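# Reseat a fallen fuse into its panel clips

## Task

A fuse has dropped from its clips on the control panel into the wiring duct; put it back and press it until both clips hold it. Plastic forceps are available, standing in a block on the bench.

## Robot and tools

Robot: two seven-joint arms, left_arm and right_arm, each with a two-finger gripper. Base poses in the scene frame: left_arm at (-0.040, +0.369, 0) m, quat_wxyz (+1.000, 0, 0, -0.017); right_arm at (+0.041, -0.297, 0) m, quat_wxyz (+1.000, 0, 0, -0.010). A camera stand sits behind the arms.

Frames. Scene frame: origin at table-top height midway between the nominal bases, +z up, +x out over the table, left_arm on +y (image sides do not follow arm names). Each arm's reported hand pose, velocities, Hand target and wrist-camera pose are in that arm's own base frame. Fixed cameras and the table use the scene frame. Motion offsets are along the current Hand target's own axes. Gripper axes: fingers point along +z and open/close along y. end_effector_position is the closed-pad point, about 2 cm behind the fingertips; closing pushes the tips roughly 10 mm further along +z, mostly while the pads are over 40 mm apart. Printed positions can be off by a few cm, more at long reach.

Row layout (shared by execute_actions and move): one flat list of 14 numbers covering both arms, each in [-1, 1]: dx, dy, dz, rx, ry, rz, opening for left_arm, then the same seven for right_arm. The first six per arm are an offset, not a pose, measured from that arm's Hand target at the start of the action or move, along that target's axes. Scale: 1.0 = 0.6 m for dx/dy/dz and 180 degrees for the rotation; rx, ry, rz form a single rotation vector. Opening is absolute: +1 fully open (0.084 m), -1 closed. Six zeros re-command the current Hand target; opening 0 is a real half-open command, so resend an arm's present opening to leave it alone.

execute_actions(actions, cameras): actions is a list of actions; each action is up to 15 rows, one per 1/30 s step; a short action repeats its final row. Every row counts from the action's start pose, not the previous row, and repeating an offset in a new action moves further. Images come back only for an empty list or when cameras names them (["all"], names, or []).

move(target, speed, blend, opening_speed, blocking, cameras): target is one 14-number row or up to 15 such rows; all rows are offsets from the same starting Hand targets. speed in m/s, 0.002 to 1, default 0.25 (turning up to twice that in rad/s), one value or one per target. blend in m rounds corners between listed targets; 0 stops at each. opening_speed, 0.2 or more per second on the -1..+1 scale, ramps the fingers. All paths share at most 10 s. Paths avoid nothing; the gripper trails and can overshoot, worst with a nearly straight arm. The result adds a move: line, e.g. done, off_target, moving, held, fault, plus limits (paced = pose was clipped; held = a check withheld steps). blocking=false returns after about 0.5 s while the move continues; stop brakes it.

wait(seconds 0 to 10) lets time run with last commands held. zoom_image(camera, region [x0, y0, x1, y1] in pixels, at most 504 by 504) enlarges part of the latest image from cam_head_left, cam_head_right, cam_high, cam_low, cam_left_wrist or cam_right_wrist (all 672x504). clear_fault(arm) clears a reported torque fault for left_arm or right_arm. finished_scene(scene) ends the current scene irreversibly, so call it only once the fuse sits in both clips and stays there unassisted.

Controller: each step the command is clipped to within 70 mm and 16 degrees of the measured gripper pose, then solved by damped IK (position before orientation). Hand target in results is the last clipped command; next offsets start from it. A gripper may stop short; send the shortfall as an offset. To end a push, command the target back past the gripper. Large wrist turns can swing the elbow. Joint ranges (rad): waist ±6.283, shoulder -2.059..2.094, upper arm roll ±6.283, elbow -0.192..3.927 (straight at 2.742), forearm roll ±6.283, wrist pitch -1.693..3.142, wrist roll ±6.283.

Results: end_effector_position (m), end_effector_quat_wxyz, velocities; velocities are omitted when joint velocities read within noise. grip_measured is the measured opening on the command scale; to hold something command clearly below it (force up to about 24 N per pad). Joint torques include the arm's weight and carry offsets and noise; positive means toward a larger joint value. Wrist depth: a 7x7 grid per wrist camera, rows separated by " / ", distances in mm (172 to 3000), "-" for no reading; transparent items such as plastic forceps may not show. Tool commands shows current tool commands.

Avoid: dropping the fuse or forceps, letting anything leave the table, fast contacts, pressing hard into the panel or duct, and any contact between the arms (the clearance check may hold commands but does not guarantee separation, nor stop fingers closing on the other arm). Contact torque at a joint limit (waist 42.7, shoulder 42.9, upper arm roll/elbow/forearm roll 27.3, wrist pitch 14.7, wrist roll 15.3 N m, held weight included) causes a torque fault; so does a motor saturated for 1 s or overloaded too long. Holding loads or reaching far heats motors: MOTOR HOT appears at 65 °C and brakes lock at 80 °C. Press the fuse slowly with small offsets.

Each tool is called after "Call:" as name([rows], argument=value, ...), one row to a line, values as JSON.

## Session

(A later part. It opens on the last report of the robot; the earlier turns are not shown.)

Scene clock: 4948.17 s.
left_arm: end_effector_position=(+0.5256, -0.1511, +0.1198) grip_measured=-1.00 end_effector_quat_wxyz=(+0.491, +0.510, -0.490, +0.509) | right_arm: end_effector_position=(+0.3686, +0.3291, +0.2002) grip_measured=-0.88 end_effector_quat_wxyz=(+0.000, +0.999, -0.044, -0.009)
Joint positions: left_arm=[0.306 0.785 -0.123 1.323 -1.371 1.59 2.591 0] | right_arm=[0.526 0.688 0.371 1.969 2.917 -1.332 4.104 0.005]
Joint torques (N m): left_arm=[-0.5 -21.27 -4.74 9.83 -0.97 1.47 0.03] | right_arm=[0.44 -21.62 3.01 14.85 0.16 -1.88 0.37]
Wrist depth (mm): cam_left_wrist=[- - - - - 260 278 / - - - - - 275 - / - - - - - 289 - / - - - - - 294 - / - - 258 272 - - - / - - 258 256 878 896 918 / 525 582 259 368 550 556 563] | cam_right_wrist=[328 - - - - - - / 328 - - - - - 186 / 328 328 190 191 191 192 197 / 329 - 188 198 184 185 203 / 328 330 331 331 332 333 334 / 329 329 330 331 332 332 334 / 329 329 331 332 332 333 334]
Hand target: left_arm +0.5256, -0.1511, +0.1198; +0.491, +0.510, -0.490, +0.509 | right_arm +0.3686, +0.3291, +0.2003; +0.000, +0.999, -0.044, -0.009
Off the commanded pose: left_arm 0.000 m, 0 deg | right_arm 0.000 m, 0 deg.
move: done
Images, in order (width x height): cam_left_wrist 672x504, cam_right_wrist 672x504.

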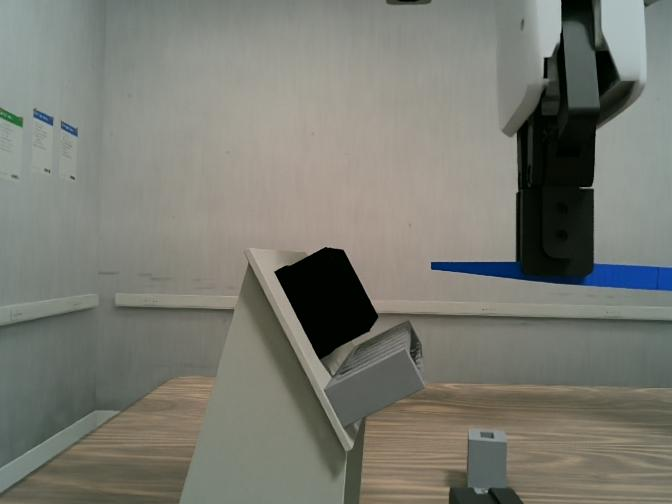

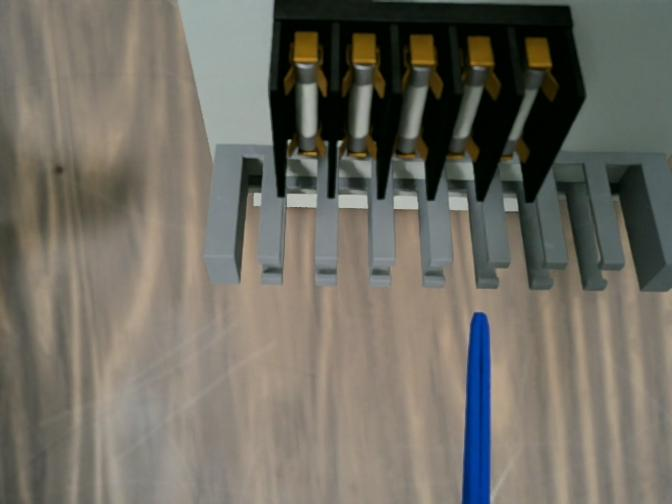

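Call:
move([
  [0,0,0,0,0,0,-1, -0.12,0,0.05,0,0,0,-0.9],
  [0,0,0,0,0,0,-1, -0.13,0,0.26,0,0,0,-0.9],
  [0,0,0,0,0,0,-1, -0.13,0,0.290,0,0,0,-0.9],
], speed=[0.15,0.15,0.03], blend=[0.02,0,0])

Call:
move([
  [0,0,0,0,0,0,-1, 0,0,0,0,0,0,-0.4],
], speed=0.03, opening_speed=0.3, cameras=["cam_right_wrist"])

Call:
move([
  [0,0,0,0,0,0,-1, 0,0,-0.2,0,0,0,-0.4],
], speed=0.12, cameras=["cam_right_wrist","cam_high"])

Scene clock: 4959.27 s.
left_arm: end_effector_position=(+0.5256, -0.1511, +0.1198) grip_measured=-1.00 end_effector_quat_wxyz=(+0.491, +0.510, -0.490, +0.509) | right_arm: end_effector_position=(+0.2878, +0.3362, +0.0277) grip_measured=-0.88 end_effector_quat_wxyz=(+0.000, +0.999, -0.044, -0.009)
Joint positions: left_arm=[0.306 0.785 -0.123 1.323 -1.371 1.59 2.591 0] | right_arm=[0.632 0.692 0.333 1.453 2.872 -0.817 4.31 0.005]
Joint torques (N m): left_arm=[-0.66 -21.42 -4.8 9.87 -0.9 1.49 0.15] | right_arm=[0.42 -18.71 2.66 12.83 -0.31 -1.73 0.37]
Wrist depth (mm): cam_left_wrist=[- - - - - - 218 / - - - - - - 234 / - - - - - - 302 / - - - - - - 302 / - - 259 271 - - 303 / - - 258 256 879 893 305 / 525 581 259 368 551 558 511] | cam_right_wrist=[- - - - - - - / - - - - - - - / - - - - - - - / - - - - - - - / - - - - - - - / - - - - - - - / - - - - - - -]
Hand target: left_arm +0.5256, -0.1511, +0.1198; +0.491, +0.510, -0.490, +0.509 | right_arm +0.2878, +0.3362, +0.0277; +0.000, +0.999, -0.044, -0.009
Off the commanded pose: left_arm 0.000 m, 0 deg | right_arm 0.000 m, 0 deg.
move: done

Scene clock: 4961.13 s.
left_arm: end_effector_position=(+0.5256, -0.1511, +0.1198) grip_measured=-1.00 end_effector_quat_wxyz=(+0.491, +0.510, -0.490, +0.509) | right_arm: end_effector_position=(+0.2878, +0.3362, +0.0277) grip_measured=-0.42 end_effector_quat_wxyz=(+0.000, +0.999, -0.044, -0.009)
Joint positions: left_arm=[0.306 0.785 -0.123 1.323 -1.371 1.59 2.591 0] | right_arm=[0.632 0.692 0.333 1.453 2.872 -0.817 4.31 0.026]
Joint torques (N m): left_arm=[-0.59 -21.4 -4.92 9.96 -1.07 1.39 0.18] | right_arm=[0.58 -19.56 2.76 12.78 -0.18 -1.85 0.32]
Wrist depth (mm): cam_left_wrist=[- - - - - - 219 / - - - - - - 234 / - - - - - - 303 / - - - - - - 303 / - - 258 272 - - 303 / - - 258 256 872 887 304 / 526 581 259 367 549 559 511] | cam_right_wrist=[- - - - - - - / - - - - - - - / - - - - - - - / - - - - - - - / - - - - - - - / - - - - - - - / - - - - - - -]
Hand target: left_arm +0.5256, -0.1511, +0.1198; +0.491, +0.510, -0.490, +0.509 | right_arm +0.2878, +0.3362, +0.0277; +0.000, +0.999, -0.044, -0.009
Off the commanded pose: left_arm 0.000 m, 0 deg | right_arm 0.000 m, 0 deg.
move: done
Images, in order (width x height): cam_right_wrist 672x504.

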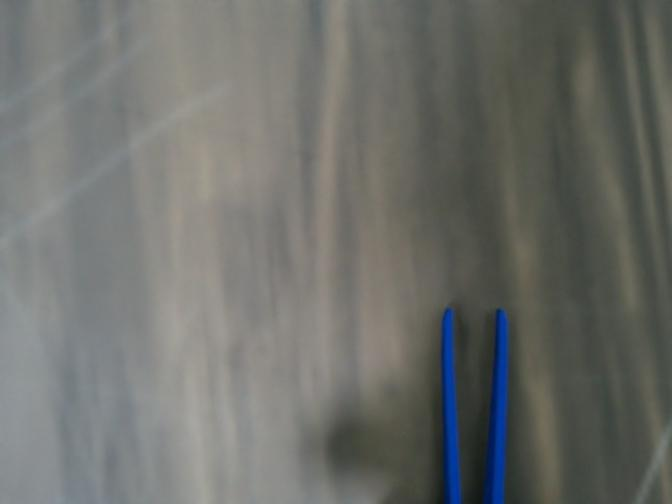

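Scene clock: 4962.57 s.
left_arm: end_effector_position=(+0.5256, -0.1511, +0.1198) grip_measured=-1.00 end_effector_quat_wxyz=(+0.491, +0.510, -0.490, +0.509) | right_arm: end_effector_position=(+0.2899, +0.3360, +0.1476) grip_measured=-0.42 end_effector_quat_wxyz=(+0.000, +0.999, -0.044, -0.009)
Joint positions: left_arm=[0.306 0.785 -0.123 1.323 -1.371 1.59 2.591 0] | right_arm=[0.583 0.523 0.388 1.55 2.943 -1.078 4.25 0.026]
Joint torques (N m): left_arm=[-0.36 -21.39 -4.76 10.01 -1.07 1.42 0.05] | right_arm=[-0.52 -18.91 2.93 14.82 0.16 -2.22 0.03]
Wrist depth (mm): cam_left_wrist=[- - - - - - 304 / - - - - - - 305 / - - - - - - 310 / - - - - - - - / - - 259 271 - - - / - - 258 255 879 899 795 / 527 583 259 369 551 557 563] | cam_right_wrist=[276 277 277 278 278 279 280 / 276 276 277 278 278 279 280 / 276 277 277 278 278 279 280 / 276 277 277 278 279 279 280 / 276 277 277 278 279 280 280 / 276 277 277 278 279 280 280 / 276 277 277 278 279 280 281]
Hand target: left_arm +0.5256, -0.1511, +0.1198; +0.491, +0.510, -0.490, +0.509 | right_arm +0.2899, +0.3360, +0.1477; +0.000, +0.999, -0.044, -0.009
Off the commanded pose: left_arm 0.000 m, 0 deg | right_arm 0.000 m, 0 deg.
move: done
Images, in order (width x height): cam_high 672x504, cam_right_wrist 672x504.

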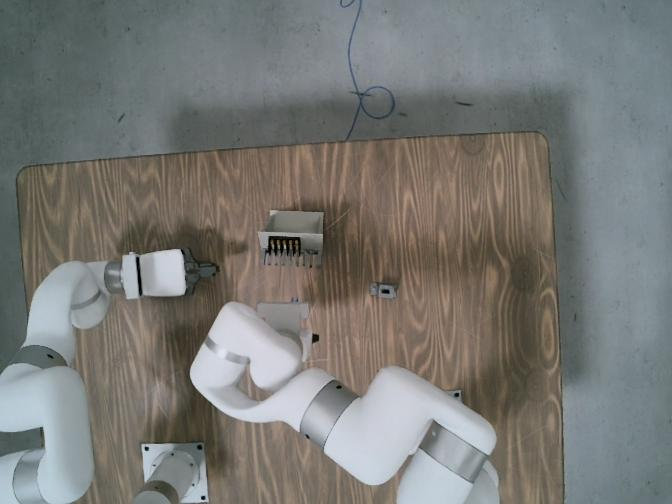

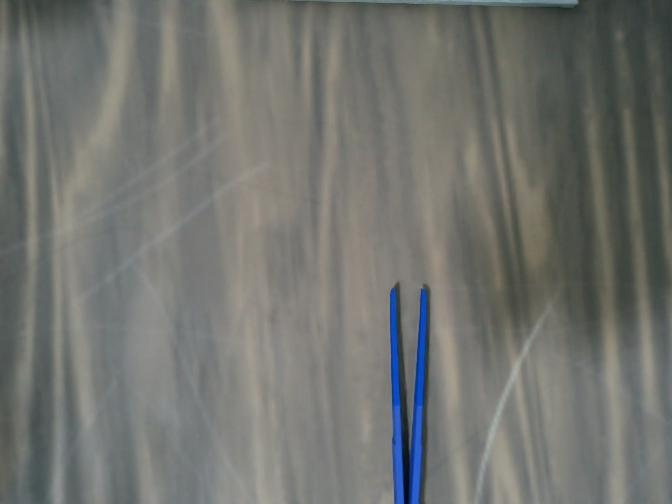

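The forceps are resting on the table and the fuse is seated in both clips, so I'm ending the scene.

Call:
finished_scene(scene=2)

The scene is finished: the task was done.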